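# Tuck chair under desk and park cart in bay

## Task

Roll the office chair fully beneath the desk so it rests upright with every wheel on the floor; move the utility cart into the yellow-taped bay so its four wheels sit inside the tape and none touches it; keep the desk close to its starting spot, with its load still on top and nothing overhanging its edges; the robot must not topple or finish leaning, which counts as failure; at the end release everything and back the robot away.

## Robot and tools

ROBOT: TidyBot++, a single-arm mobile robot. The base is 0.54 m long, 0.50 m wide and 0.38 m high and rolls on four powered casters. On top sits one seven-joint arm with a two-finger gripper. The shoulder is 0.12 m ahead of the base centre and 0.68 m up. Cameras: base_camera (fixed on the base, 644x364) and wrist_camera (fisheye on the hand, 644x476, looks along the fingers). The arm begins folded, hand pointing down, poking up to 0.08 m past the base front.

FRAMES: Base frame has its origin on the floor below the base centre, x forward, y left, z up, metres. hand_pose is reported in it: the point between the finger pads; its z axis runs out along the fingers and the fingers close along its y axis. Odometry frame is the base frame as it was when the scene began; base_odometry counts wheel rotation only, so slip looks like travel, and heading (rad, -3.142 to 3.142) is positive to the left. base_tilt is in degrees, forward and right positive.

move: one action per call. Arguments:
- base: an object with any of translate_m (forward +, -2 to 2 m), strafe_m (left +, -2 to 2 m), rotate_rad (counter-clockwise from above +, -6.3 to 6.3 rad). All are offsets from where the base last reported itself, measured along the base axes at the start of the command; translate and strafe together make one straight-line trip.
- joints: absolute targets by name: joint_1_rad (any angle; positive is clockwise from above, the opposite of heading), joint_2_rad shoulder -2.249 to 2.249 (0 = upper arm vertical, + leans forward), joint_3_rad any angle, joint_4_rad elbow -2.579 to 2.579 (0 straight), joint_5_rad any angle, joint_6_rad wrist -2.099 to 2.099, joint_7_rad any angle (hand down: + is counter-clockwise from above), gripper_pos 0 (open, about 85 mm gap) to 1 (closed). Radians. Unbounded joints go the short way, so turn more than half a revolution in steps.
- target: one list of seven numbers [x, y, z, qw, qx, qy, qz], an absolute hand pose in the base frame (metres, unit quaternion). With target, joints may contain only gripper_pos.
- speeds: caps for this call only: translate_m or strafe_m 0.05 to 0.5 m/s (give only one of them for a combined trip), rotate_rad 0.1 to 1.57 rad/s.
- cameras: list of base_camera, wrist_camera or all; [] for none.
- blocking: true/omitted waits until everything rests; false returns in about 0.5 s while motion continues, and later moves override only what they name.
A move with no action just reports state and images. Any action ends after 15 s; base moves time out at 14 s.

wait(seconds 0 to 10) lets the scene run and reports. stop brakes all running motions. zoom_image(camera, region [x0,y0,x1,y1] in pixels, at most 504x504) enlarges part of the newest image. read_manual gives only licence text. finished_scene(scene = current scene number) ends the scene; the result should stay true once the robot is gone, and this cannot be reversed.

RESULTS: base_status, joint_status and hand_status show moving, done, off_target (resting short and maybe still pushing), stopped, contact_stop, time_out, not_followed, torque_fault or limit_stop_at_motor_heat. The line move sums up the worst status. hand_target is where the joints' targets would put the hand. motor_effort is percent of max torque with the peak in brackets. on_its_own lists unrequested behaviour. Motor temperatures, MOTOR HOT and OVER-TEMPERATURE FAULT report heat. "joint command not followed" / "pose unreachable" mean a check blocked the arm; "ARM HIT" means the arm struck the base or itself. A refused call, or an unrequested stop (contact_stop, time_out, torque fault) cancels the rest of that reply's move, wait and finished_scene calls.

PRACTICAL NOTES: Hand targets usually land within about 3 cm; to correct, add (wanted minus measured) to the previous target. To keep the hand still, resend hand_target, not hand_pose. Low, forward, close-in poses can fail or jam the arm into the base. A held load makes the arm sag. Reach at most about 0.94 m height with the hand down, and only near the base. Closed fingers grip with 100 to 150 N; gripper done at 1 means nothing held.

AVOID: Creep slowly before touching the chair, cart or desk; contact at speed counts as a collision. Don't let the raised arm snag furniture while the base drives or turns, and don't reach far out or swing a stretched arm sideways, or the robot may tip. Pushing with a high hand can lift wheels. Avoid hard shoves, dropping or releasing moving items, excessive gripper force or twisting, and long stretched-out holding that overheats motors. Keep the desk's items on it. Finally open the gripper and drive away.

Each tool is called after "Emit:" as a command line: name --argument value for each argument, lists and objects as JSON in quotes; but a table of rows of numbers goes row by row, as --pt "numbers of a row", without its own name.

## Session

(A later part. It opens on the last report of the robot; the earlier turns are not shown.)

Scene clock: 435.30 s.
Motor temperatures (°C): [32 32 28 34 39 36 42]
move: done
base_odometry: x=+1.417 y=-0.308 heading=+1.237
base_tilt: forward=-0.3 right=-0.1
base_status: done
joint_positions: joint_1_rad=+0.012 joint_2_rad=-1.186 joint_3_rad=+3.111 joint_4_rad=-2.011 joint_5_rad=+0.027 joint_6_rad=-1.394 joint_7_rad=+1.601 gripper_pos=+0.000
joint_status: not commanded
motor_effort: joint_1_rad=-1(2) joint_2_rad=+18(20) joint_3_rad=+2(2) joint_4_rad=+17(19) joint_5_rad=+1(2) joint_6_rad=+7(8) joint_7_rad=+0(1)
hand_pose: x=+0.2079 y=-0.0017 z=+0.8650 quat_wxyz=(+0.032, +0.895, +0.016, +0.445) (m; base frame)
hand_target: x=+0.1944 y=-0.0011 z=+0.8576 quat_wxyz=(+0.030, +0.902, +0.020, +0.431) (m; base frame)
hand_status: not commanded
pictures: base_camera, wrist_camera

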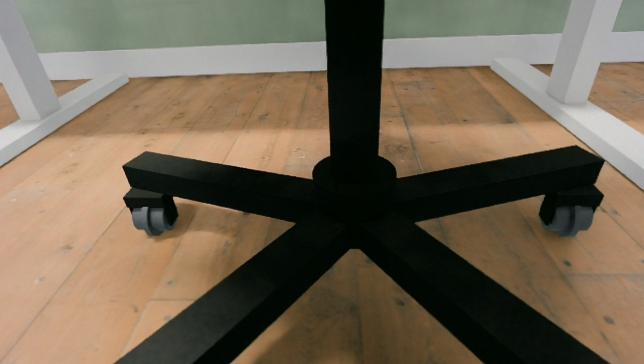

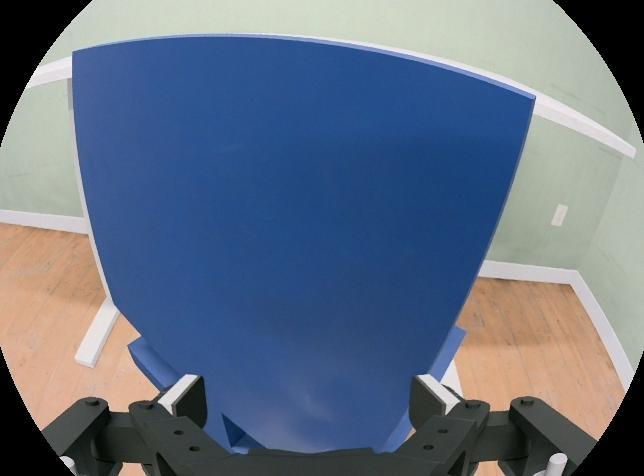

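Emit:
move --base '{"translate_m":0.15}' --speeds '{"translate_m":0.06}'

Scene clock: 451.23 s.
Motor temperatures (°C): [32 32 28 34 39 36 42]
move: done
base_odometry: x=+1.466 y=-0.166 heading=+1.237
base_tilt: forward=-0.4 right=-0.1
base_status: done
joint_positions: joint_1_rad=+0.012 joint_2_rad=-1.187 joint_3_rad=+3.111 joint_4_rad=-2.011 joint_5_rad=+0.027 joint_6_rad=-1.394 joint_7_rad=+1.601 gripper_pos=+0.000
joint_status: not commanded
motor_effort: joint_1_rad=-1(2) joint_2_rad=+18(20) joint_3_rad=+1(2) joint_4_rad=+17(19) joint_5_rad=+1(2) joint_6_rad=+7(8) joint_7_rad=+0(1)
hand_pose: x=+0.2078 y=-0.0017 z=+0.8650 quat_wxyz=(+0.032, +0.895, +0.016, +0.445) (m; base frame)
hand_target: x=+0.1944 y=-0.0011 z=+0.8576 quat_wxyz=(+0.030, +0.902, +0.020, +0.431) (m; base frame)
hand_status: not commanded
pictures: base_camera, wrist_camera

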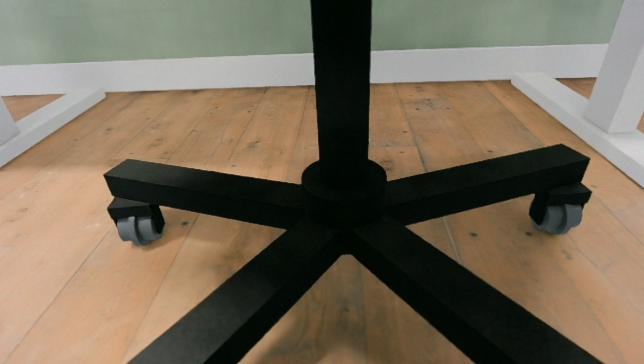

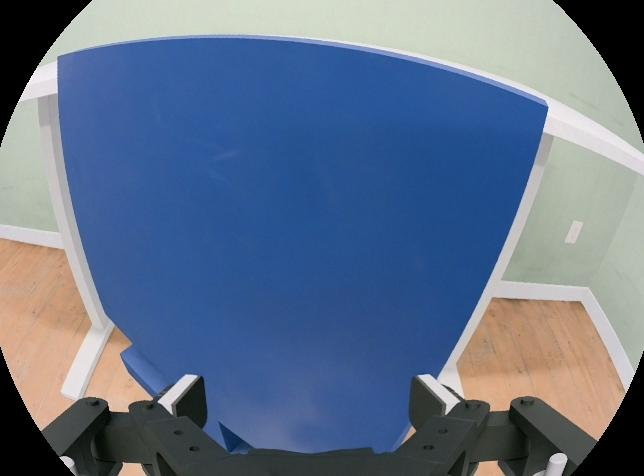

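Emit:
move --base '{"translate_m":0.12}' --speeds '{"translate_m":0.05}' --cameras '["wrist_camera"]'

Emit:
move --base '{"translate_m":0.08}' --speeds '{"translate_m":0.05}'

Scene clock: 461.33 s.
Motor temperatures (°C): [32 32 28 34 39 36 42]
move: done
base_odometry: x=+1.506 y=-0.053 heading=+1.236
base_tilt: forward=-0.3 right=-0.1
base_status: done
joint_positions: joint_1_rad=+0.012 joint_2_rad=-1.187 joint_3_rad=+3.111 joint_4_rad=-2.011 joint_5_rad=+0.027 joint_6_rad=-1.394 joint_7_rad=+1.601 gripper_pos=+0.000
joint_status: not commanded
motor_effort: joint_1_rad=-1(1) joint_2_rad=+18(20) joint_3_rad=+1(2) joint_4_rad=+17(18) joint_5_rad=+1(2) joint_6_rad=+7(8) joint_7_rad=+0(1)
hand_pose: x=+0.2077 y=-0.0017 z=+0.8650 quat_wxyz=(+0.032, +0.895, +0.016, +0.445) (m; base frame)
hand_target: x=+0.1944 y=-0.0011 z=+0.8576 quat_wxyz=(+0.030, +0.902, +0.020, +0.431) (m; base frame)
hand_status: not commanded
pictures: wrist_camera

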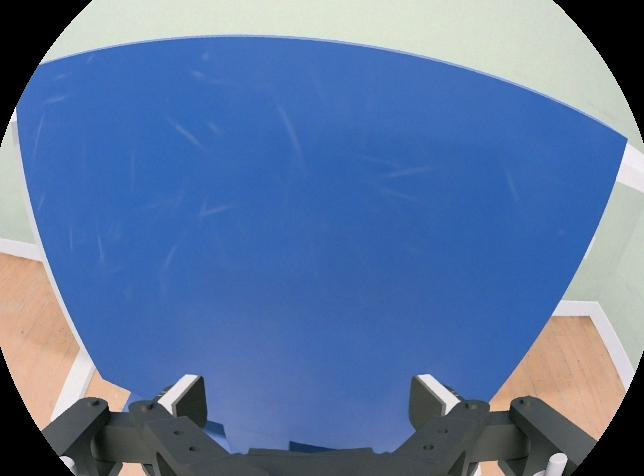

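Scene clock: 463.40 s.
Motor temperatures (°C): [32 32 28 34 39 36 42]
move: done
base_odometry: x=+1.532 y=+0.022 heading=+1.236
base_tilt: forward=-0.3 right=-0.1
base_status: done
joint_positions: joint_1_rad=+0.011 joint_2_rad=-1.188 joint_3_rad=+3.111 joint_4_rad=-2.011 joint_5_rad=+0.027 joint_6_rad=-1.394 joint_7_rad=+1.601 gripper_pos=+0.000
joint_status: not commanded
motor_effort: joint_1_rad=-1(1) joint_2_rad=+18(20) joint_3_rad=+1(2) joint_4_rad=+17(18) joint_5_rad=+1(2) joint_6_rad=+7(8) joint_7_rad=+0(1)
hand_pose: x=+0.2076 y=-0.0017 z=+0.8651 quat_wxyz=(+0.032, +0.895, +0.016, +0.445) (m; base frame)
hand_target: x=+0.1944 y=-0.0011 z=+0.8576 quat_wxyz=(+0.030, +0.902, +0.020, +0.431) (m; base frame)
hand_status: not commanded
pictures: base_camera, wrist_camera

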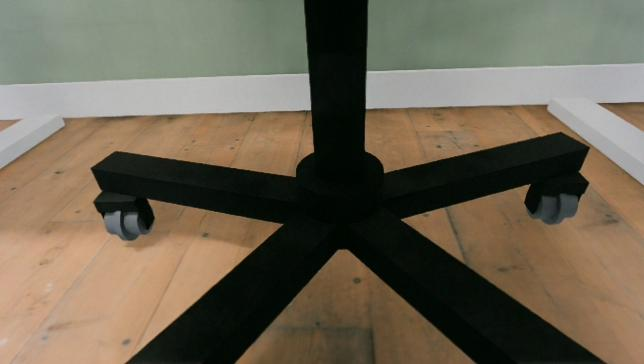

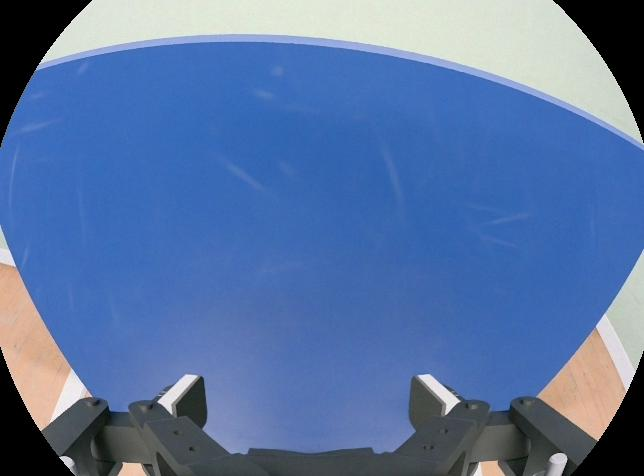

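Emit:
move --base '{"translate_m":-0.6}' --speeds '{"translate_m":0.2}' --joints '{"joint_6_rad":-1.2}'

Scene clock: 482.40 s.
Motor temperatures (°C): [32 32 28 34 39 36 42]
move: done
base_odometry: x=+1.335 y=-0.545 heading=+1.236
base_tilt: forward=-0.3 right=-0.1
base_status: done
joint_positions: joint_1_rad=+0.011 joint_2_rad=-1.188 joint_3_rad=+3.111 joint_4_rad=-2.007 joint_5_rad=+0.027 joint_6_rad=-1.206 joint_7_rad=+1.601 gripper_pos=+0.000
joint_status: all done
motor_effort: joint_1_rad=-1(2) joint_2_rad=+17(19) joint_3_rad=+1(2) joint_4_rad=+18(20) joint_5_rad=+1(2) joint_6_rad=+8(9) joint_7_rad=+0(1)
hand_pose: x=+0.2378 y=+0.0002 z=+0.9168 quat_wxyz=(+0.033, +0.848, +0.018, +0.529) (m; base frame)
hand_target: x=+0.2352 y=+0.0017 z=+0.9236 quat_wxyz=(+0.030, +0.841, +0.022, +0.540) (m; base frame)
hand_status: not commanded
pictures: base_camera, wrist_camera

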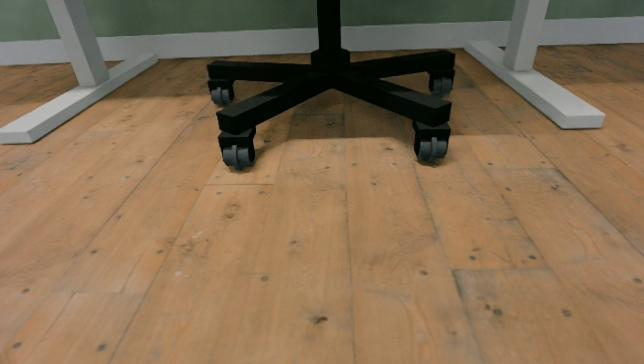

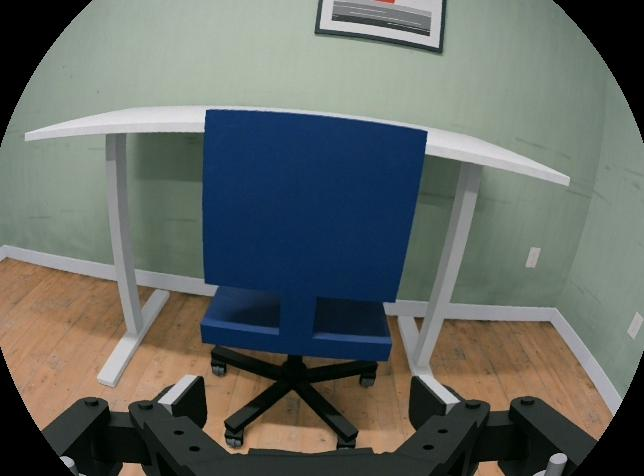

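Emit:
move --joints '{"joint_1_rad":2.0,"joint_2_rad":-0.36,"joint_4_rad":-2.3,"joint_6_rad":0.1}' --cameras '["wrist_camera"]'

Emit:
move --joints '{"joint_1_rad":3.0}' --cameras '["wrist_camera"]'

Scene clock: 511.93 s.
Motor temperatures (°C): [32 32 28 34 39 36 42]
move: done
base_odometry: x=+1.335 y=-0.545 heading=+1.236
base_tilt: forward=-0.3 right=-0.1
base_status: not commanded
joint_positions: joint_1_rad=+1.978 joint_2_rad=-0.384 joint_3_rad=+3.111 joint_4_rad=-2.274 joint_5_rad=+0.027 joint_6_rad=+0.047 joint_7_rad=+1.601 gripper_pos=+0.000
joint_status: all done
motor_effort: joint_1_rad=-1(3) joint_2_rad=-7(19) joint_3_rad=+1(3) joint_4_rad=+23(24) joint_5_rad=+1(2) joint_6_rad=+8(10) joint_7_rad=+0(1)
hand_pose: x=-0.0400 y=-0.4108 z=+0.8890 quat_wxyz=(+0.512, +0.469, -0.644, +0.321) (m; base frame)
hand_target: x=-0.0504 y=-0.4112 z=+0.8791 quat_wxyz=(+0.516, +0.461, -0.648, +0.317) (m; base frame)
hand_status: not commanded
pictures: wrist_camera

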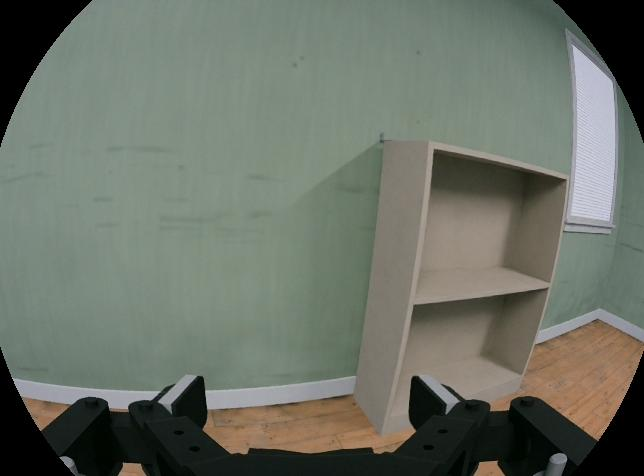

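Scene clock: 514.20 s.
Motor temperatures (°C): [32 32 28 34 39 36 42]
move: done
base_odometry: x=+1.335 y=-0.545 heading=+1.236
base_tilt: forward=-0.4 right=-0.1
base_status: not commanded
joint_positions: joint_1_rad=+2.978 joint_2_rad=-0.384 joint_3_rad=+3.111 joint_4_rad=-2.275 joint_5_rad=+0.027 joint_6_rad=+0.051 joint_7_rad=+1.601 gripper_pos=+0.000
joint_status: all done
motor_effort: joint_1_rad=-1(2) joint_2_rad=-7(7) joint_3_rad=+1(1) joint_4_rad=+22(23) joint_5_rad=+1(2) joint_6_rad=+8(9) joint_7_rad=+0(1)
hand_pose: x=-0.3127 y=-0.0882 z=+0.8898 quat_wxyz=(+0.604, +0.103, -0.789, +0.037) (m; base frame)
hand_target: x=-0.3186 y=-0.0796 z=+0.8791 quat_wxyz=(+0.605, +0.094, -0.790, +0.031) (m; base frame)
hand_status: not commanded
pictures: wrist_camera

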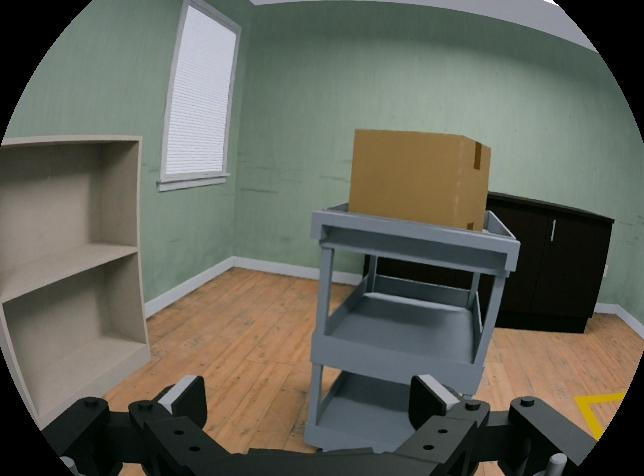

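Emit:
move --joints '{"joint_1_rad":-2.4}' --cameras '["wrist_camera"]'

Scene clock: 534.33 s.
Motor temperatures (°C): [32 32 28 34 39 36 42]
move: done
base_odometry: x=+1.335 y=-0.545 heading=+1.236
base_tilt: forward=-0.3 right=-0.1
base_status: not commanded
joint_positions: joint_1_rad=+3.861 joint_2_rad=-0.384 joint_3_rad=+3.111 joint_4_rad=-2.275 joint_5_rad=+0.027 joint_6_rad=+0.051 joint_7_rad=+1.601 gripper_pos=+0.000
joint_status: all done
motor_effort: joint_1_rad=-1(2) joint_2_rad=-7(7) joint_3_rad=+1(1) joint_4_rad=+22(22) joint_5_rad=+1(2) joint_6_rad=+9(9) joint_7_rad=+0(1)
hand_pose: x=-0.2232 y=+0.2776 z=+0.8897 quat_wxyz=(+0.562, -0.244, -0.757, -0.225) (m; base frame)
hand_target: x=-0.2202 y=+0.2876 z=+0.8791 quat_wxyz=(+0.560, -0.252, -0.755, -0.230) (m; base frame)
hand_status: not commanded
pictures: wrist_camera

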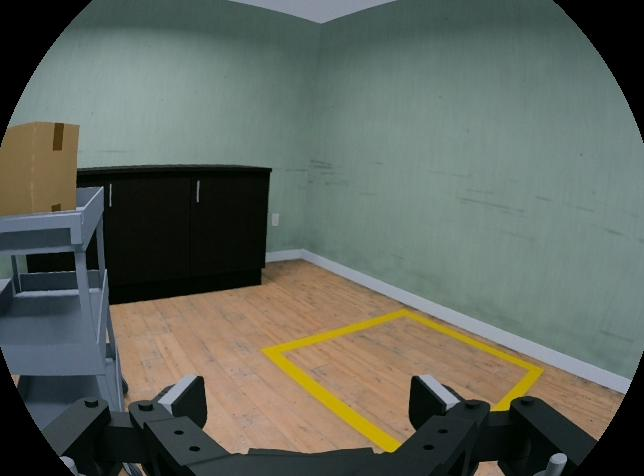

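Emit:
move --base '{"rotate_rad":1.52}' --joints '{"joint_1_rad":0.0}' --cameras '[]'

Emit:
move --base '{"translate_m":-0.74}' --cameras '[]'

Emit:
move --base '{"strafe_m":0.9}'

Scene clock: 586.33 s.
Motor temperatures (°C): [32 32 28 34 39 36 42]
move: done
base_odometry: x=+1.335 y=-0.545 heading=+2.755
base_tilt: forward=-0.3 right=-0.1
base_status: done
joint_positions: joint_1_rad=+6.261 joint_2_rad=-0.381 joint_3_rad=+3.111 joint_4_rad=-2.275 joint_5_rad=+0.027 joint_6_rad=+0.052 joint_7_rad=+1.601 gripper_pos=+0.000
joint_status: all done
motor_effort: joint_1_rad=-1(3) joint_2_rad=-7(8) joint_3_rad=+1(2) joint_4_rad=+22(23) joint_5_rad=+0(2) joint_6_rad=+9(9) joint_7_rad=+0(1)
hand_pose: x=+0.5593 y=+0.0265 z=+0.8887 quat_wxyz=(-0.006, -0.795, -0.047, -0.605) (m; base frame)
hand_target: x=+0.5634 y=+0.0171 z=+0.8791 quat_wxyz=(-0.012, -0.795, -0.038, -0.606) (m; base frame)
hand_status: not commanded
pictures: none
No camera images: "cameras" was empty.

Scene clock: 589.07 s.
Motor temperatures (°C): [32 32 28 34 39 36 42]
move: done
base_odometry: x=+2.021 y=-0.823 heading=+2.756
base_tilt: forward=-0.3 right=-0.1
base_status: done
joint_positions: joint_1_rad=+6.261 joint_2_rad=-0.375 joint_3_rad=+3.111 joint_4_rad=-2.278 joint_5_rad=+0.027 joint_6_rad=+0.054 joint_7_rad=+1.601 gripper_pos=+0.000
joint_status: not commanded
motor_effort: joint_1_rad=-1(2) joint_2_rad=-7(10) joint_3_rad=+0(1) joint_4_rad=+21(23) joint_5_rad=+1(2) joint_6_rad=+9(9) joint_7_rad=+0(1)
hand_pose: x=+0.5604 y=+0.0263 z=+0.8849 quat_wxyz=(-0.006, -0.797, -0.047, -0.602) (m; base frame)
hand_target: x=+0.5634 y=+0.0171 z=+0.8791 quat_wxyz=(-0.012, -0.795, -0.038, -0.606) (m; base frame)
hand_status: not commanded
pictures: none
No camera images: "cameras" was empty.

Scene clock: 592.10 s.
Motor temperatures (°C): [32 32 28 34 39 36 42]
move: done
base_odometry: x=+1.682 y=-1.657 heading=+2.756
base_tilt: forward=-0.3 right=-0.2
base_status: done
joint_positions: joint_1_rad=+6.263 joint_2_rad=-0.375 joint_3_rad=+3.111 joint_4_rad=-2.278 joint_5_rad=+0.027 joint_6_rad=+0.054 joint_7_rad=+1.601 gripper_pos=+0.000
joint_status: not commanded
motor_effort: joint_1_rad=-1(2) joint_2_rad=-7(8) joint_3_rad=+1(2) joint_4_rad=+22(23) joint_5_rad=+0(2) joint_6_rad=+9(9) joint_7_rad=+1(1)
hand_pose: x=+0.5605 y=+0.0257 z=+0.8850 quat_wxyz=(-0.006, -0.797, -0.046, -0.602) (m; base frame)
hand_target: x=+0.5634 y=+0.0171 z=+0.8791 quat_wxyz=(-0.012, -0.795, -0.038, -0.606) (m; base frame)
hand_status: not commanded
pictures: base_camera, wrist_camera

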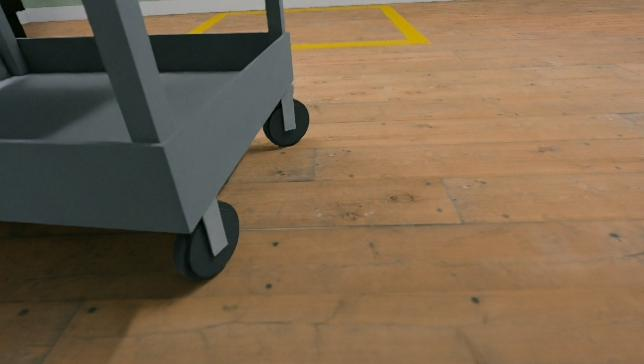

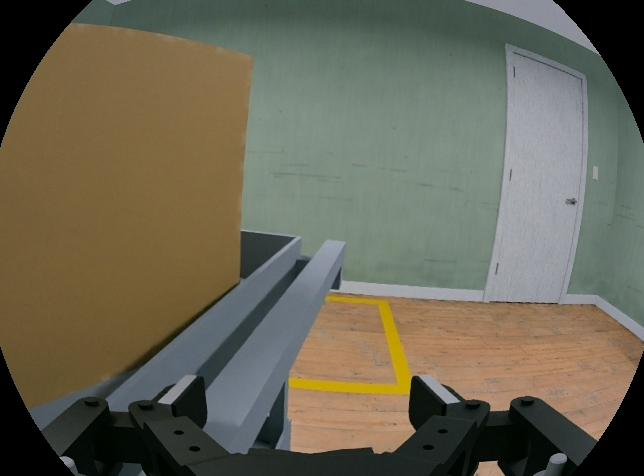

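Emit:
move --base '{"strafe_m":0.52,"translate_m":-0.05,"rotate_rad":-0.195}'

Scene clock: 610.50 s.
Motor temperatures (°C): [32 32 28 34 38 36 42]
move: done
base_odometry: x=+1.533 y=-2.158 heading=+2.561
base_tilt: forward=-0.3 right=-0.1
base_status: done
joint_positions: joint_1_rad=+6.282 joint_2_rad=-0.374 joint_3_rad=+3.106 joint_4_rad=-2.279 joint_5_rad=+0.027 joint_6_rad=+0.054 joint_7_rad=+1.601 gripper_pos=+0.000
joint_status: not commanded
motor_effort: joint_1_rad=-1(18) joint_2_rad=-7(9) joint_3_rad=+0(16) joint_4_rad=+22(23) joint_5_rad=+1(2) joint_6_rad=+9(10) joint_7_rad=+0(1)
hand_pose: x=+0.5605 y=+0.0194 z=+0.8841 quat_wxyz=(-0.012, -0.798, -0.041, -0.601) (m; base frame)
hand_target: x=+0.5634 y=+0.0171 z=+0.8791 quat_wxyz=(-0.012, -0.795, -0.038, -0.606) (m; base frame)
hand_status: not commanded
pictures: base_camera, wrist_camera

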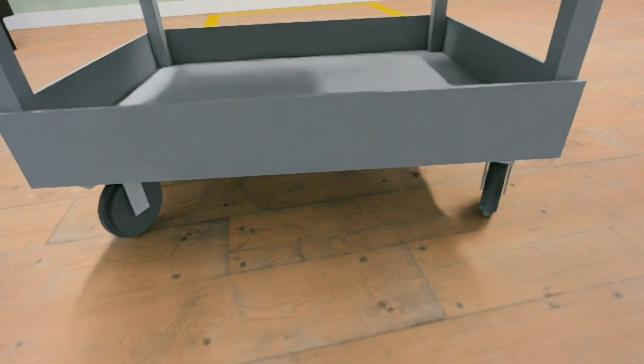

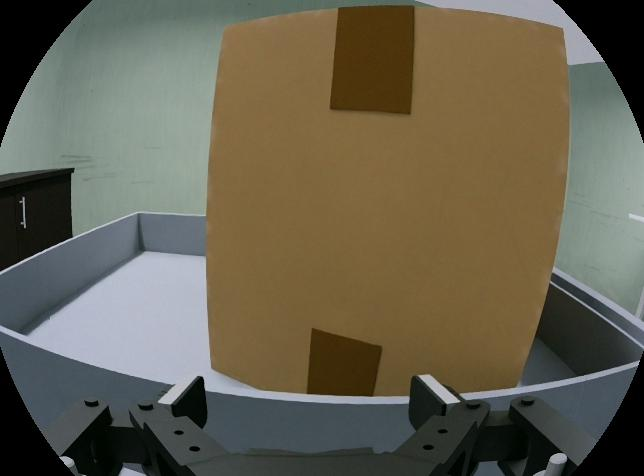

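Emit:
move --base '{"translate_m":-0.05}' --joints '{"joint_2_rad":-1.2,"joint_4_rad":-2.0,"joint_6_rad":-1.2}' --cameras '[]'

Emit:
move --base '{"translate_m":0.75}' --speeds '{"translate_m":0.08}'

Emit:
move --base '{"translate_m":0.5}' --speeds '{"translate_m":0.08}'

Scene clock: 625.60 s.
Motor temperatures (°C): [32 32 28 34 38 36 42]
move: time_out
base_odometry: x=+1.569 y=-2.182 heading=+2.561
base_tilt: forward=-0.3 right=-0.1
base_status: translate_m time_out (by the wheels' count: -0.043 of -0.050)
joint_positions: joint_1_rad=+6.283 joint_2_rad=-1.182 joint_3_rad=+3.107 joint_4_rad=-2.019 joint_5_rad=+0.027 joint_6_rad=-1.135 joint_7_rad=+1.601 gripper_pos=+0.000
joint_status: all done
motor_effort: joint_1_rad=-1(3) joint_2_rad=+17(25) joint_3_rad=+1(5) joint_4_rad=+18(25) joint_5_rad=+2(2) joint_6_rad=+8(10) joint_7_rad=+0(1)
hand_pose: x=+0.2493 y=+0.0035 z=+0.9302 quat_wxyz=(-0.031, -0.833, -0.025, -0.552) (m; base frame)
hand_target: x=+0.2352 y=+0.0017 z=+0.9235 quat_wxyz=(-0.030, -0.841, -0.022, -0.540) (m; base frame)
hand_status: not commanded
pictures: none
No camera images: "cameras" was empty.

not run: a stop that you did not command came earlier in this reply.

not run: a stop that you did not command came earlier in this reply.

Emit:
move --base '{"translate_m":0.75}' --speeds '{"translate_m":0.08}'

Emit:
move --base '{"translate_m":0.5}' --speeds '{"translate_m":0.08}'

Scene clock: 643.17 s.
Motor temperatures (°C): [32 32 28 34 38 36 42]
move: done
base_odometry: x=+0.941 y=-1.771 heading=+2.561
base_tilt: forward=-0.3 right=-0.1
base_status: done
joint_positions: joint_1_rad=+6.283 joint_2_rad=-1.185 joint_3_rad=+3.107 joint_4_rad=-2.017 joint_5_rad=+0.027 joint_6_rad=-1.139 joint_7_rad=+1.601 gripper_pos=+0.000
joint_status: not commanded
motor_effort: joint_1_rad=-1(2) joint_2_rad=+17(19) joint_3_rad=+1(2) joint_4_rad=+18(19) joint_5_rad=+1(2) joint_6_rad=+8(9) joint_7_rad=+0(1)
hand_pose: x=+0.2481 y=+0.0035 z=+0.9303 quat_wxyz=(-0.031, -0.833, -0.025, -0.552) (m; base frame)
hand_target: x=+0.2352 y=+0.0017 z=+0.9235 quat_wxyz=(-0.030, -0.841, -0.022, -0.540) (m; base frame)
hand_status: not commanded
pictures: base_camera, wrist_camera

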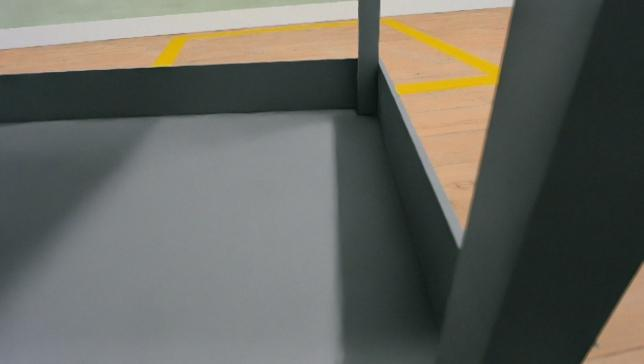

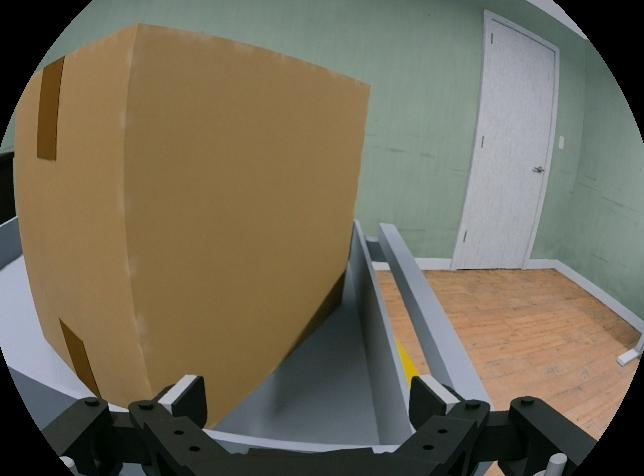

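Scene clock: 649.90 s.
Motor temperatures (°C): [32 32 28 34 38 36 42]
move: done
base_odometry: x=+0.523 y=-1.497 heading=+2.562
base_tilt: forward=-0.4 right=-0.1
base_status: done
joint_positions: joint_1_rad=+6.283 joint_2_rad=-1.186 joint_3_rad=+3.107 joint_4_rad=-2.016 joint_5_rad=+0.027 joint_6_rad=-1.140 joint_7_rad=+1.601 gripper_pos=+0.000
joint_status: not commanded
motor_effort: joint_1_rad=-1(2) joint_2_rad=+17(20) joint_3_rad=+1(2) joint_4_rad=+18(19) joint_5_rad=+1(2) joint_6_rad=+8(9) joint_7_rad=+0(1)
hand_pose: x=+0.2476 y=+0.0035 z=+0.9307 quat_wxyz=(-0.031, -0.832, -0.025, -0.553) (m; base frame)
hand_target: x=+0.2352 y=+0.0017 z=+0.9235 quat_wxyz=(-0.030, -0.841, -0.022, -0.540) (m; base frame)
hand_status: not commanded
pictures: base_camera, wrist_camera

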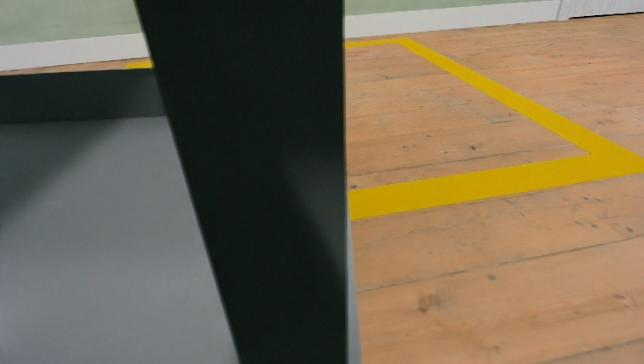

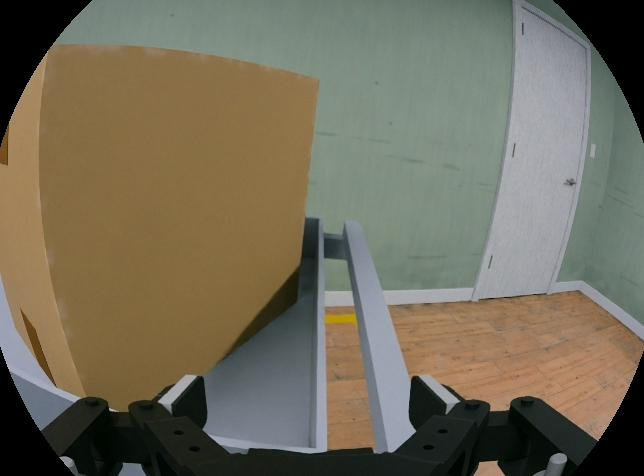

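Emit:
move --base '{"translate_m":-0.12}' --cameras '[]'

Emit:
move --base '{"strafe_m":0.26}'

Scene clock: 662.83 s.
Motor temperatures (°C): [32 32 28 34 38 36 42]
move: done
base_odometry: x=+0.624 y=-1.563 heading=+2.561
base_tilt: forward=-0.3 right=-0.1
base_status: done
joint_positions: joint_1_rad=+6.283 joint_2_rad=-1.191 joint_3_rad=+3.107 joint_4_rad=-2.014 joint_5_rad=+0.027 joint_6_rad=-1.141 joint_7_rad=+1.601 gripper_pos=+0.000
joint_status: not commanded
motor_effort: joint_1_rad=-1(2) joint_2_rad=+17(19) joint_3_rad=+2(2) joint_4_rad=+18(19) joint_5_rad=+1(2) joint_6_rad=+8(9) joint_7_rad=+0(1)
hand_pose: x=+0.2462 y=+0.0035 z=+0.9320 quat_wxyz=(-0.031, -0.831, -0.025, -0.555) (m; base frame)
hand_target: x=+0.2352 y=+0.0017 z=+0.9235 quat_wxyz=(-0.030, -0.841, -0.022, -0.540) (m; base frame)
hand_status: not commanded
pictures: none
No camera images: "cameras" was empty.

Scene clock: 664.50 s.
Motor temperatures (°C): [32 32 28 34 38 36 42]
move: done
base_odometry: x=+0.481 y=-1.780 heading=+2.562
base_tilt: forward=-0.3 right=-0.1
base_status: done
joint_positions: joint_1_rad=+6.283 joint_2_rad=-1.191 joint_3_rad=+3.107 joint_4_rad=-2.014 joint_5_rad=+0.027 joint_6_rad=-1.141 joint_7_rad=+1.601 gripper_pos=+0.000
joint_status: not commanded
motor_effort: joint_1_rad=-1(4) joint_2_rad=+17(18) joint_3_rad=+1(4) joint_4_rad=+18(19) joint_5_rad=+1(2) joint_6_rad=+8(9) joint_7_rad=+0(0)
hand_pose: x=+0.2462 y=+0.0034 z=+0.9320 quat_wxyz=(-0.031, -0.831, -0.025, -0.555) (m; base frame)
hand_target: x=+0.2352 y=+0.0017 z=+0.9235 quat_wxyz=(-0.030, -0.841, -0.022, -0.540) (m; base frame)
hand_status: not commanded
pictures: base_camera, wrist_camera

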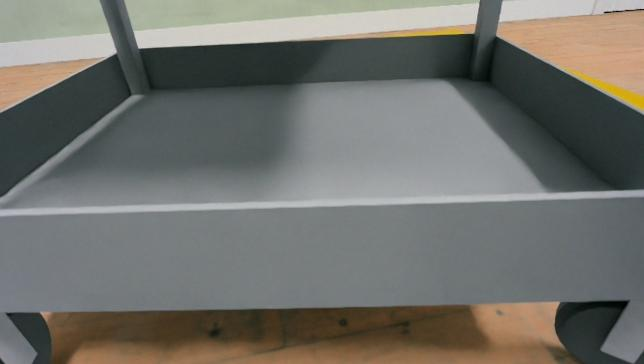

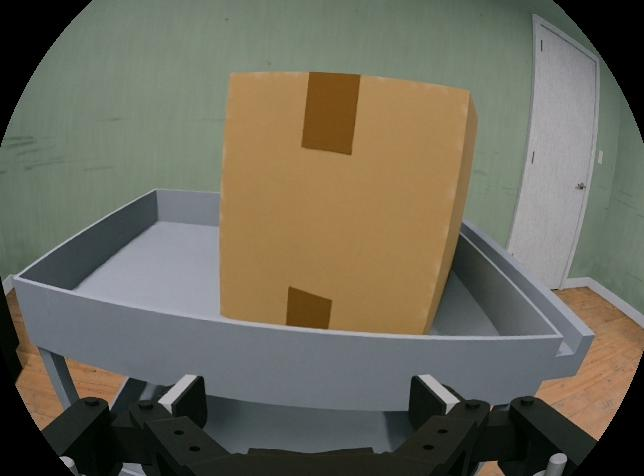

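Emit:
move --base '{"translate_m":0.5}' --speeds '{"translate_m":0.08}'

Scene clock: 678.97 s.
Motor temperatures (°C): [32 32 28 34 38 36 42]
move: done
base_odometry: x=+0.063 y=-1.506 heading=+2.562
base_tilt: forward=-0.3 right=-0.1
base_status: done
joint_positions: joint_1_rad=+6.283 joint_2_rad=-1.191 joint_3_rad=+3.107 joint_4_rad=-2.014 joint_5_rad=+0.027 joint_6_rad=-1.141 joint_7_rad=+1.601 gripper_pos=+0.000
joint_status: not commanded
motor_effort: joint_1_rad=-2(2) joint_2_rad=+17(20) joint_3_rad=+2(2) joint_4_rad=+18(19) joint_5_rad=+1(2) joint_6_rad=+8(9) joint_7_rad=+0(1)
hand_pose: x=+0.2460 y=+0.0034 z=+0.9322 quat_wxyz=(-0.031, -0.831, -0.025, -0.555) (m; base frame)
hand_target: x=+0.2352 y=+0.0017 z=+0.9235 quat_wxyz=(-0.030, -0.841, -0.022, -0.540) (m; base frame)
hand_status: not commanded
pictures: base_camera, wrist_camera

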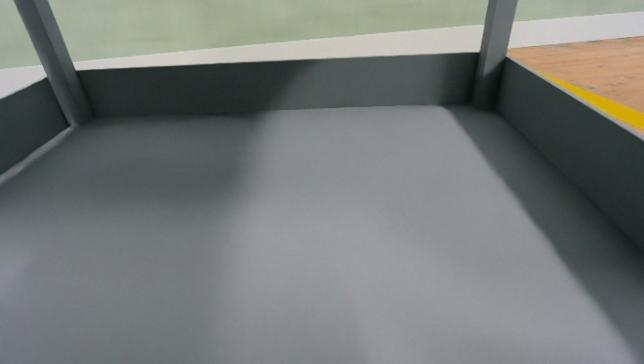

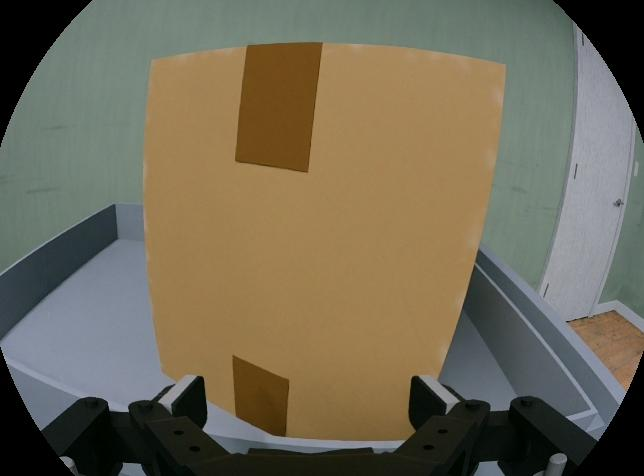

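Emit:
move --base '{"translate_m":-0.3}' --cameras '[]'

Emit:
move --base '{"strafe_m":0.48}' --cameras '[]'

Emit:
move --base '{"rotate_rad":-1.375}'

Emit:
move --base '{"strafe_m":0.6}' --speeds '{"strafe_m":0.2}'

Scene clock: 694.07 s.
Motor temperatures (°C): [32 32 28 34 38 36 42]
move: done
base_odometry: x=+0.314 y=-1.671 heading=+2.562
base_tilt: forward=-0.3 right=-0.1
base_status: done
joint_positions: joint_1_rad=+6.283 joint_2_rad=-1.197 joint_3_rad=+3.107 joint_4_rad=-2.011 joint_5_rad=+0.027 joint_6_rad=-1.142 joint_7_rad=+1.601 gripper_pos=+0.000
joint_status: not commanded
motor_effort: joint_1_rad=-1(3) joint_2_rad=+17(20) joint_3_rad=+2(2) joint_4_rad=+18(19) joint_5_rad=+1(2) joint_6_rad=+8(9) joint_7_rad=-1(1)
hand_pose: x=+0.2441 y=+0.0035 z=+0.9339 quat_wxyz=(-0.031, -0.829, -0.025, -0.558) (m; base frame)
hand_target: x=+0.2352 y=+0.0017 z=+0.9235 quat_wxyz=(-0.030, -0.841, -0.022, -0.540) (m; base frame)
hand_status: not commanded
pictures: none
No camera images: "cameras" was empty.

Scene clock: 696.23 s.
Motor temperatures (°C): [32 32 28 34 38 36 42]
move: done
base_odometry: x=+0.051 y=-2.073 heading=+2.562
base_tilt: forward=-0.3 right=-0.1
base_status: done
joint_positions: joint_1_rad=+6.283 joint_2_rad=-1.197 joint_3_rad=+3.107 joint_4_rad=-2.011 joint_5_rad=+0.027 joint_6_rad=-1.142 joint_7_rad=+1.601 gripper_pos=+0.000
joint_status: not commanded
motor_effort: joint_1_rad=+0(3) joint_2_rad=+18(18) joint_3_rad=+2(4) joint_4_rad=+18(19) joint_5_rad=+2(2) joint_6_rad=+8(9) joint_7_rad=+0(1)
hand_pose: x=+0.2441 y=+0.0034 z=+0.9339 quat_wxyz=(-0.032, -0.829, -0.024, -0.558) (m; base frame)
hand_target: x=+0.2352 y=+0.0017 z=+0.9235 quat_wxyz=(-0.030, -0.841, -0.022, -0.540) (m; base frame)
hand_status: not commanded
pictures: none
No camera images: "cameras" was empty.

Scene clock: 698.40 s.
Motor temperatures (°C): [32 32 28 34 38 36 42]
move: done
base_odometry: x=+0.051 y=-2.073 heading=+1.188
base_tilt: forward=-0.4 right=-0.1
base_status: done
joint_positions: joint_1_rad=+6.283 joint_2_rad=-1.197 joint_3_rad=+3.107 joint_4_rad=-2.011 joint_5_rad=+0.027 joint_6_rad=-1.142 joint_7_rad=+1.601 gripper_pos=+0.000
joint_status: not commanded
motor_effort: joint_1_rad=-1(2) joint_2_rad=+18(18) joint_3_rad=+1(2) joint_4_rad=+18(19) joint_5_rad=+1(2) joint_6_rad=+8(9) joint_7_rad=+0(1)
hand_pose: x=+0.2441 y=+0.0034 z=+0.9339 quat_wxyz=(-0.032, -0.829, -0.024, -0.558) (m; base frame)
hand_target: x=+0.2352 y=+0.0017 z=+0.9235 quat_wxyz=(-0.030, -0.841, -0.022, -0.540) (m; base frame)
hand_status: not commanded
pictures: base_camera, wrist_camera

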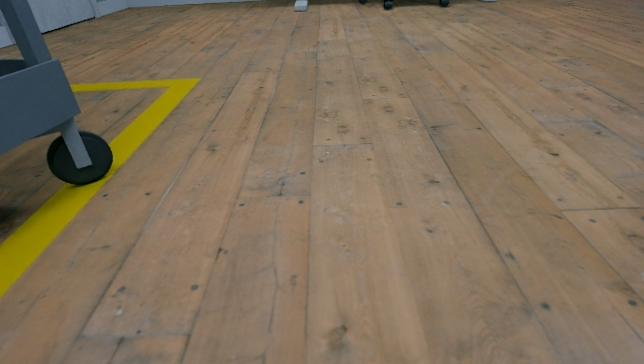

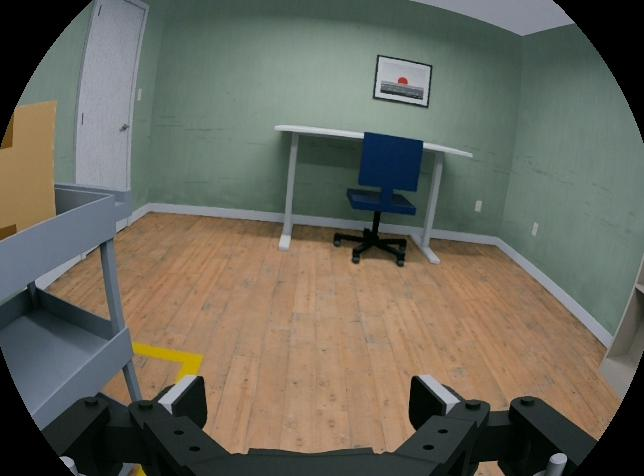

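Scene clock: 702.13 s.
Motor temperatures (°C): [32 32 28 34 38 36 42]
move: done
base_odometry: x=-0.506 y=-1.848 heading=+1.188
base_tilt: forward=-0.3 right=-0.1
base_status: done
joint_positions: joint_1_rad=+6.283 joint_2_rad=-1.196 joint_3_rad=+3.109 joint_4_rad=-2.009 joint_5_rad=+0.027 joint_6_rad=-1.142 joint_7_rad=+1.601 gripper_pos=+0.000
joint_status: not commanded
motor_effort: joint_1_rad=-1(4) joint_2_rad=+17(21) joint_3_rad=+2(4) joint_4_rad=+18(20) joint_5_rad=+1(2) joint_6_rad=+8(9) joint_7_rad=+0(1)
hand_pose: x=+0.2442 y=+0.0029 z=+0.9349 quat_wxyz=(-0.031, -0.829, -0.024, -0.559) (m; base frame)
hand_target: x=+0.2352 y=+0.0017 z=+0.9235 quat_wxyz=(-0.030, -0.841, -0.022, -0.540) (m; base frame)
hand_status: not commanded
pictures: base_camera, wrist_camera

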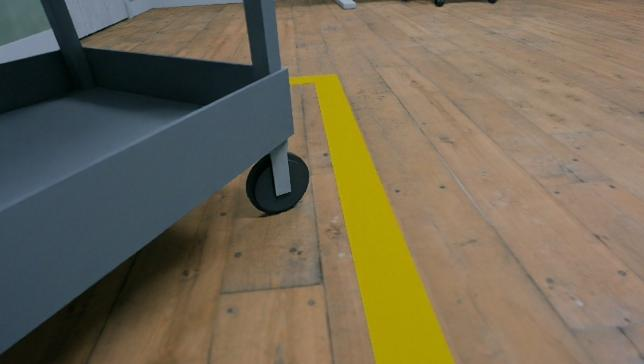

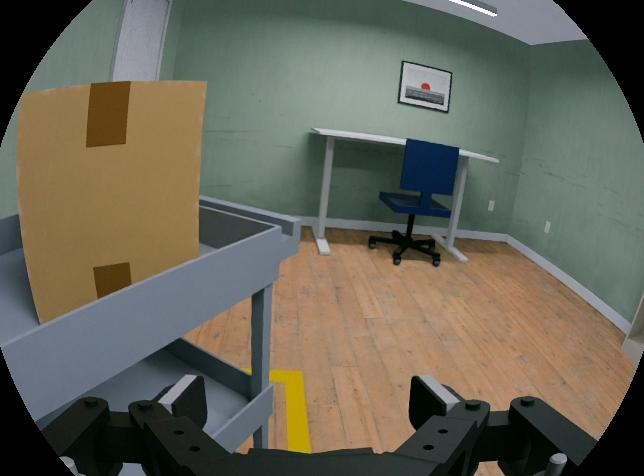

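Emit:
move --base '{"translate_m":-0.09}' --speeds '{"translate_m":0.1}' --cameras '[]'

Emit:
move --base '{"strafe_m":0.33}' --speeds '{"strafe_m":0.1}'

Emit:
move --base '{"translate_m":0.3}' --speeds '{"translate_m":0.07}'

Scene clock: 740.83 s.
Motor temperatures (°C): [32 32 28 34 38 36 42]
move: done
base_odometry: x=-0.540 y=-1.932 heading=+1.188
base_tilt: forward=-0.3 right=-0.1
base_status: done
joint_positions: joint_1_rad=+6.283 joint_2_rad=-1.196 joint_3_rad=+3.109 joint_4_rad=-2.009 joint_5_rad=+0.027 joint_6_rad=-1.142 joint_7_rad=+1.601 gripper_pos=+0.000
joint_status: not commanded
motor_effort: joint_1_rad=-1(1) joint_2_rad=+17(20) joint_3_rad=+1(2) joint_4_rad=+18(19) joint_5_rad=+1(2) joint_6_rad=+8(9) joint_7_rad=+0(0)
hand_pose: x=+0.2442 y=+0.0029 z=+0.9348 quat_wxyz=(-0.031, -0.829, -0.024, -0.558) (m; base frame)
hand_target: x=+0.2352 y=+0.0017 z=+0.9235 quat_wxyz=(-0.030, -0.841, -0.022, -0.540) (m; base frame)
hand_status: not commanded
pictures: none
No camera images: "cameras" was empty.

Scene clock: 744.67 s.
Motor temperatures (°C): [32 32 28 34 38 36 42]
move: done
base_odometry: x=-0.846 y=-1.809 heading=+1.188
base_tilt: forward=-0.3 right=-0.1
base_status: done
joint_positions: joint_1_rad=+6.283 joint_2_rad=-1.196 joint_3_rad=+3.109 joint_4_rad=-2.009 joint_5_rad=+0.027 joint_6_rad=-1.142 joint_7_rad=+1.601 gripper_pos=+0.000
joint_status: not commanded
motor_effort: joint_1_rad=-1(3) joint_2_rad=+17(18) joint_3_rad=+1(3) joint_4_rad=+18(19) joint_5_rad=+1(2) joint_6_rad=+8(9) joint_7_rad=+0(1)
hand_pose: x=+0.2442 y=+0.0028 z=+0.9349 quat_wxyz=(-0.031, -0.829, -0.024, -0.558) (m; base frame)
hand_target: x=+0.2352 y=+0.0017 z=+0.9235 quat_wxyz=(-0.030, -0.841, -0.022, -0.540) (m; base frame)
hand_status: not commanded
pictures: base_camera, wrist_camera

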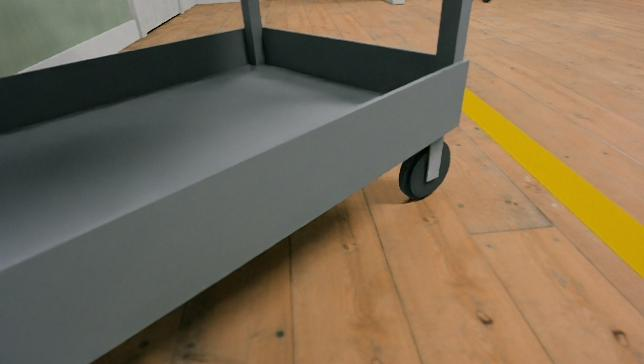

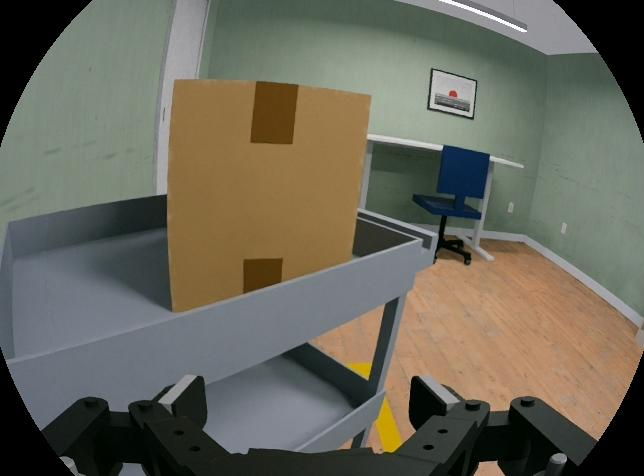

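Scene clock: 749.43 s.
Motor temperatures (°C): [32 32 28 34 38 36 42]
move: done
base_odometry: x=-0.734 y=-1.530 heading=+1.188
base_tilt: forward=-0.3 right=-0.1
base_status: done
joint_positions: joint_1_rad=+6.283 joint_2_rad=-1.196 joint_3_rad=+3.109 joint_4_rad=-2.009 joint_5_rad=+0.027 joint_6_rad=-1.142 joint_7_rad=+1.601 gripper_pos=+0.000
joint_status: not commanded
motor_effort: joint_1_rad=-1(2) joint_2_rad=+17(20) joint_3_rad=+1(2) joint_4_rad=+18(19) joint_5_rad=+2(2) joint_6_rad=+8(9) joint_7_rad=+0(1)
hand_pose: x=+0.2442 y=+0.0028 z=+0.9349 quat_wxyz=(-0.031, -0.829, -0.024, -0.558) (m; base frame)
hand_target: x=+0.2352 y=+0.0017 z=+0.9235 quat_wxyz=(-0.030, -0.841, -0.022, -0.540) (m; base frame)
hand_status: not commanded
pictures: base_camera, wrist_camera

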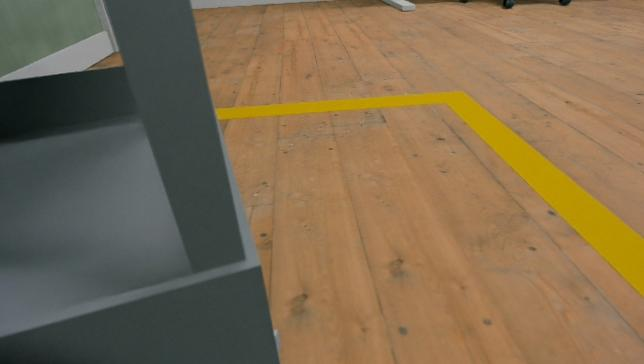

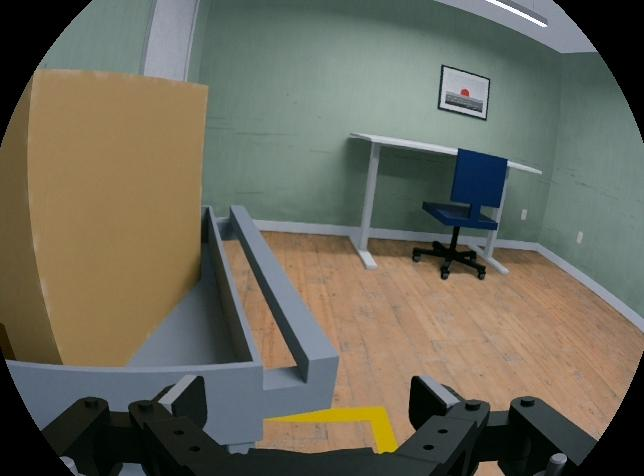

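Emit:
move --base '{"translate_m":-0.07}' --cameras '[]'

Emit:
move --base '{"strafe_m":0.24}' --cameras '[]'

Emit:
move --base '{"translate_m":0.2}' --speeds '{"translate_m":0.07}'

Scene clock: 777.77 s.
Motor temperatures (°C): [32 32 28 34 38 36 42]
move: done
base_odometry: x=-0.760 y=-1.595 heading=+1.188
base_tilt: forward=-0.3 right=-0.2
base_status: done
joint_positions: joint_1_rad=+6.283 joint_2_rad=-1.197 joint_3_rad=+3.109 joint_4_rad=-2.009 joint_5_rad=+0.027 joint_6_rad=-1.142 joint_7_rad=+1.601 gripper_pos=+0.000
joint_status: not commanded
motor_effort: joint_1_rad=+0(2) joint_2_rad=+18(20) joint_3_rad=+1(2) joint_4_rad=+18(19) joint_5_rad=+1(2) joint_6_rad=+8(9) joint_7_rad=+1(1)
hand_pose: x=+0.2440 y=+0.0028 z=+0.9349 quat_wxyz=(-0.031, -0.828, -0.024, -0.559) (m; base frame)
hand_target: x=+0.2352 y=+0.0017 z=+0.9235 quat_wxyz=(-0.030, -0.841, -0.022, -0.540) (m; base frame)
hand_status: not commanded
pictures: none
No camera images: "cameras" was empty.

Scene clock: 779.47 s.
Motor temperatures (°C): [32 32 28 34 38 36 42]
move: done
base_odometry: x=-0.983 y=-1.505 heading=+1.188
base_tilt: forward=-0.3 right=-0.1
base_status: done
joint_positions: joint_1_rad=+6.283 joint_2_rad=-1.197 joint_3_rad=+3.109 joint_4_rad=-2.009 joint_5_rad=+0.027 joint_6_rad=-1.142 joint_7_rad=+1.601 gripper_pos=+0.000
joint_status: not commanded
motor_effort: joint_1_rad=-1(3) joint_2_rad=+17(19) joint_3_rad=+1(3) joint_4_rad=+18(19) joint_5_rad=+2(3) joint_6_rad=+8(9) joint_7_rad=+0(1)
hand_pose: x=+0.2440 y=+0.0029 z=+0.9349 quat_wxyz=(-0.031, -0.828, -0.024, -0.559) (m; base frame)
hand_target: x=+0.2352 y=+0.0017 z=+0.9235 quat_wxyz=(-0.030, -0.841, -0.022, -0.540) (m; base frame)
hand_status: not commanded
pictures: none
No camera images: "cameras" was empty.

Scene clock: 782.80 s.
Motor temperatures (°C): [32 32 28 34 38 36 42]
move: done
base_odometry: x=-0.908 y=-1.320 heading=+1.188
base_tilt: forward=-0.3 right=-0.1
base_status: done
joint_positions: joint_1_rad=+6.283 joint_2_rad=-1.197 joint_3_rad=+3.109 joint_4_rad=-2.009 joint_5_rad=+0.027 joint_6_rad=-1.142 joint_7_rad=+1.601 gripper_pos=+0.000
joint_status: not commanded
motor_effort: joint_1_rad=+0(1) joint_2_rad=+17(20) joint_3_rad=+2(2) joint_4_rad=+18(19) joint_5_rad=+2(2) joint_6_rad=+8(9) joint_7_rad=+0(1)
hand_pose: x=+0.2439 y=+0.0029 z=+0.9350 quat_wxyz=(-0.031, -0.828, -0.024, -0.559) (m; base frame)
hand_target: x=+0.2352 y=+0.0017 z=+0.9235 quat_wxyz=(-0.030, -0.841, -0.022, -0.540) (m; base frame)
hand_status: not commanded
pictures: base_camera, wrist_camera

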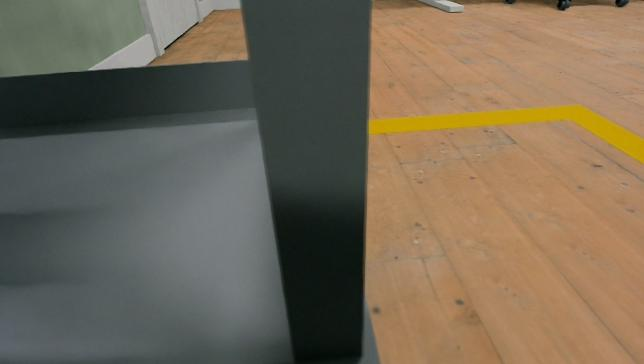

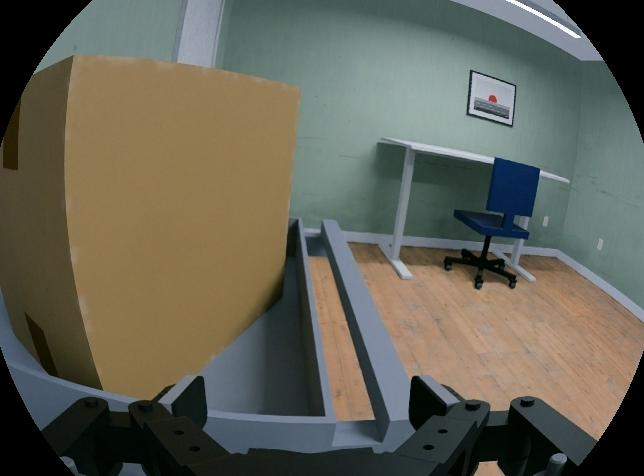

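Emit:
move

Scene clock: 813.97 s.
Motor temperatures (°C): [32 32 28 34 38 36 42]
base_odometry: x=-0.908 y=-1.320 heading=+1.188
base_tilt: forward=-0.3 right=-0.1
base_status: done
joint_positions: joint_1_rad=+6.283 joint_2_rad=-1.197 joint_3_rad=+3.109 joint_4_rad=-2.009 joint_5_rad=+0.027 joint_6_rad=-1.142 joint_7_rad=+1.601 gripper_pos=+0.000
joint_status: not commanded
motor_effort: joint_1_rad=+0(1) joint_2_rad=+17(20) joint_3_rad=+1(2) joint_4_rad=+18(19) joint_5_rad=+1(2) joint_6_rad=+9(9) joint_7_rad=+0(1)
hand_pose: x=+0.2439 y=+0.0029 z=+0.9350 quat_wxyz=(-0.031, -0.828, -0.024, -0.559) (m; base frame)
hand_target: x=+0.2352 y=+0.0017 z=+0.9235 quat_wxyz=(-0.030, -0.841, -0.022, -0.540) (m; base frame)
hand_status: not commanded
pictures: base_camera, wrist_camera

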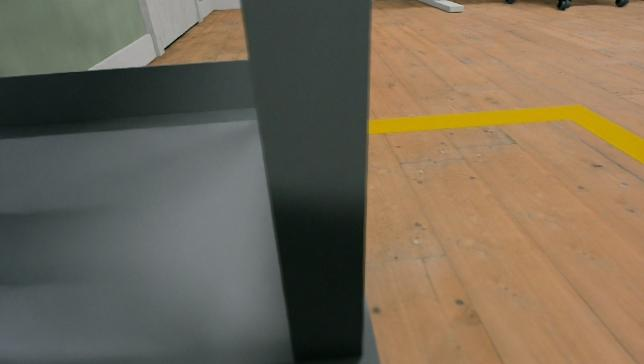

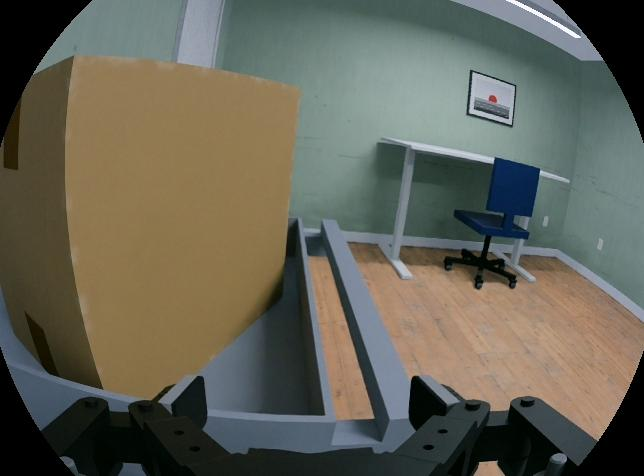

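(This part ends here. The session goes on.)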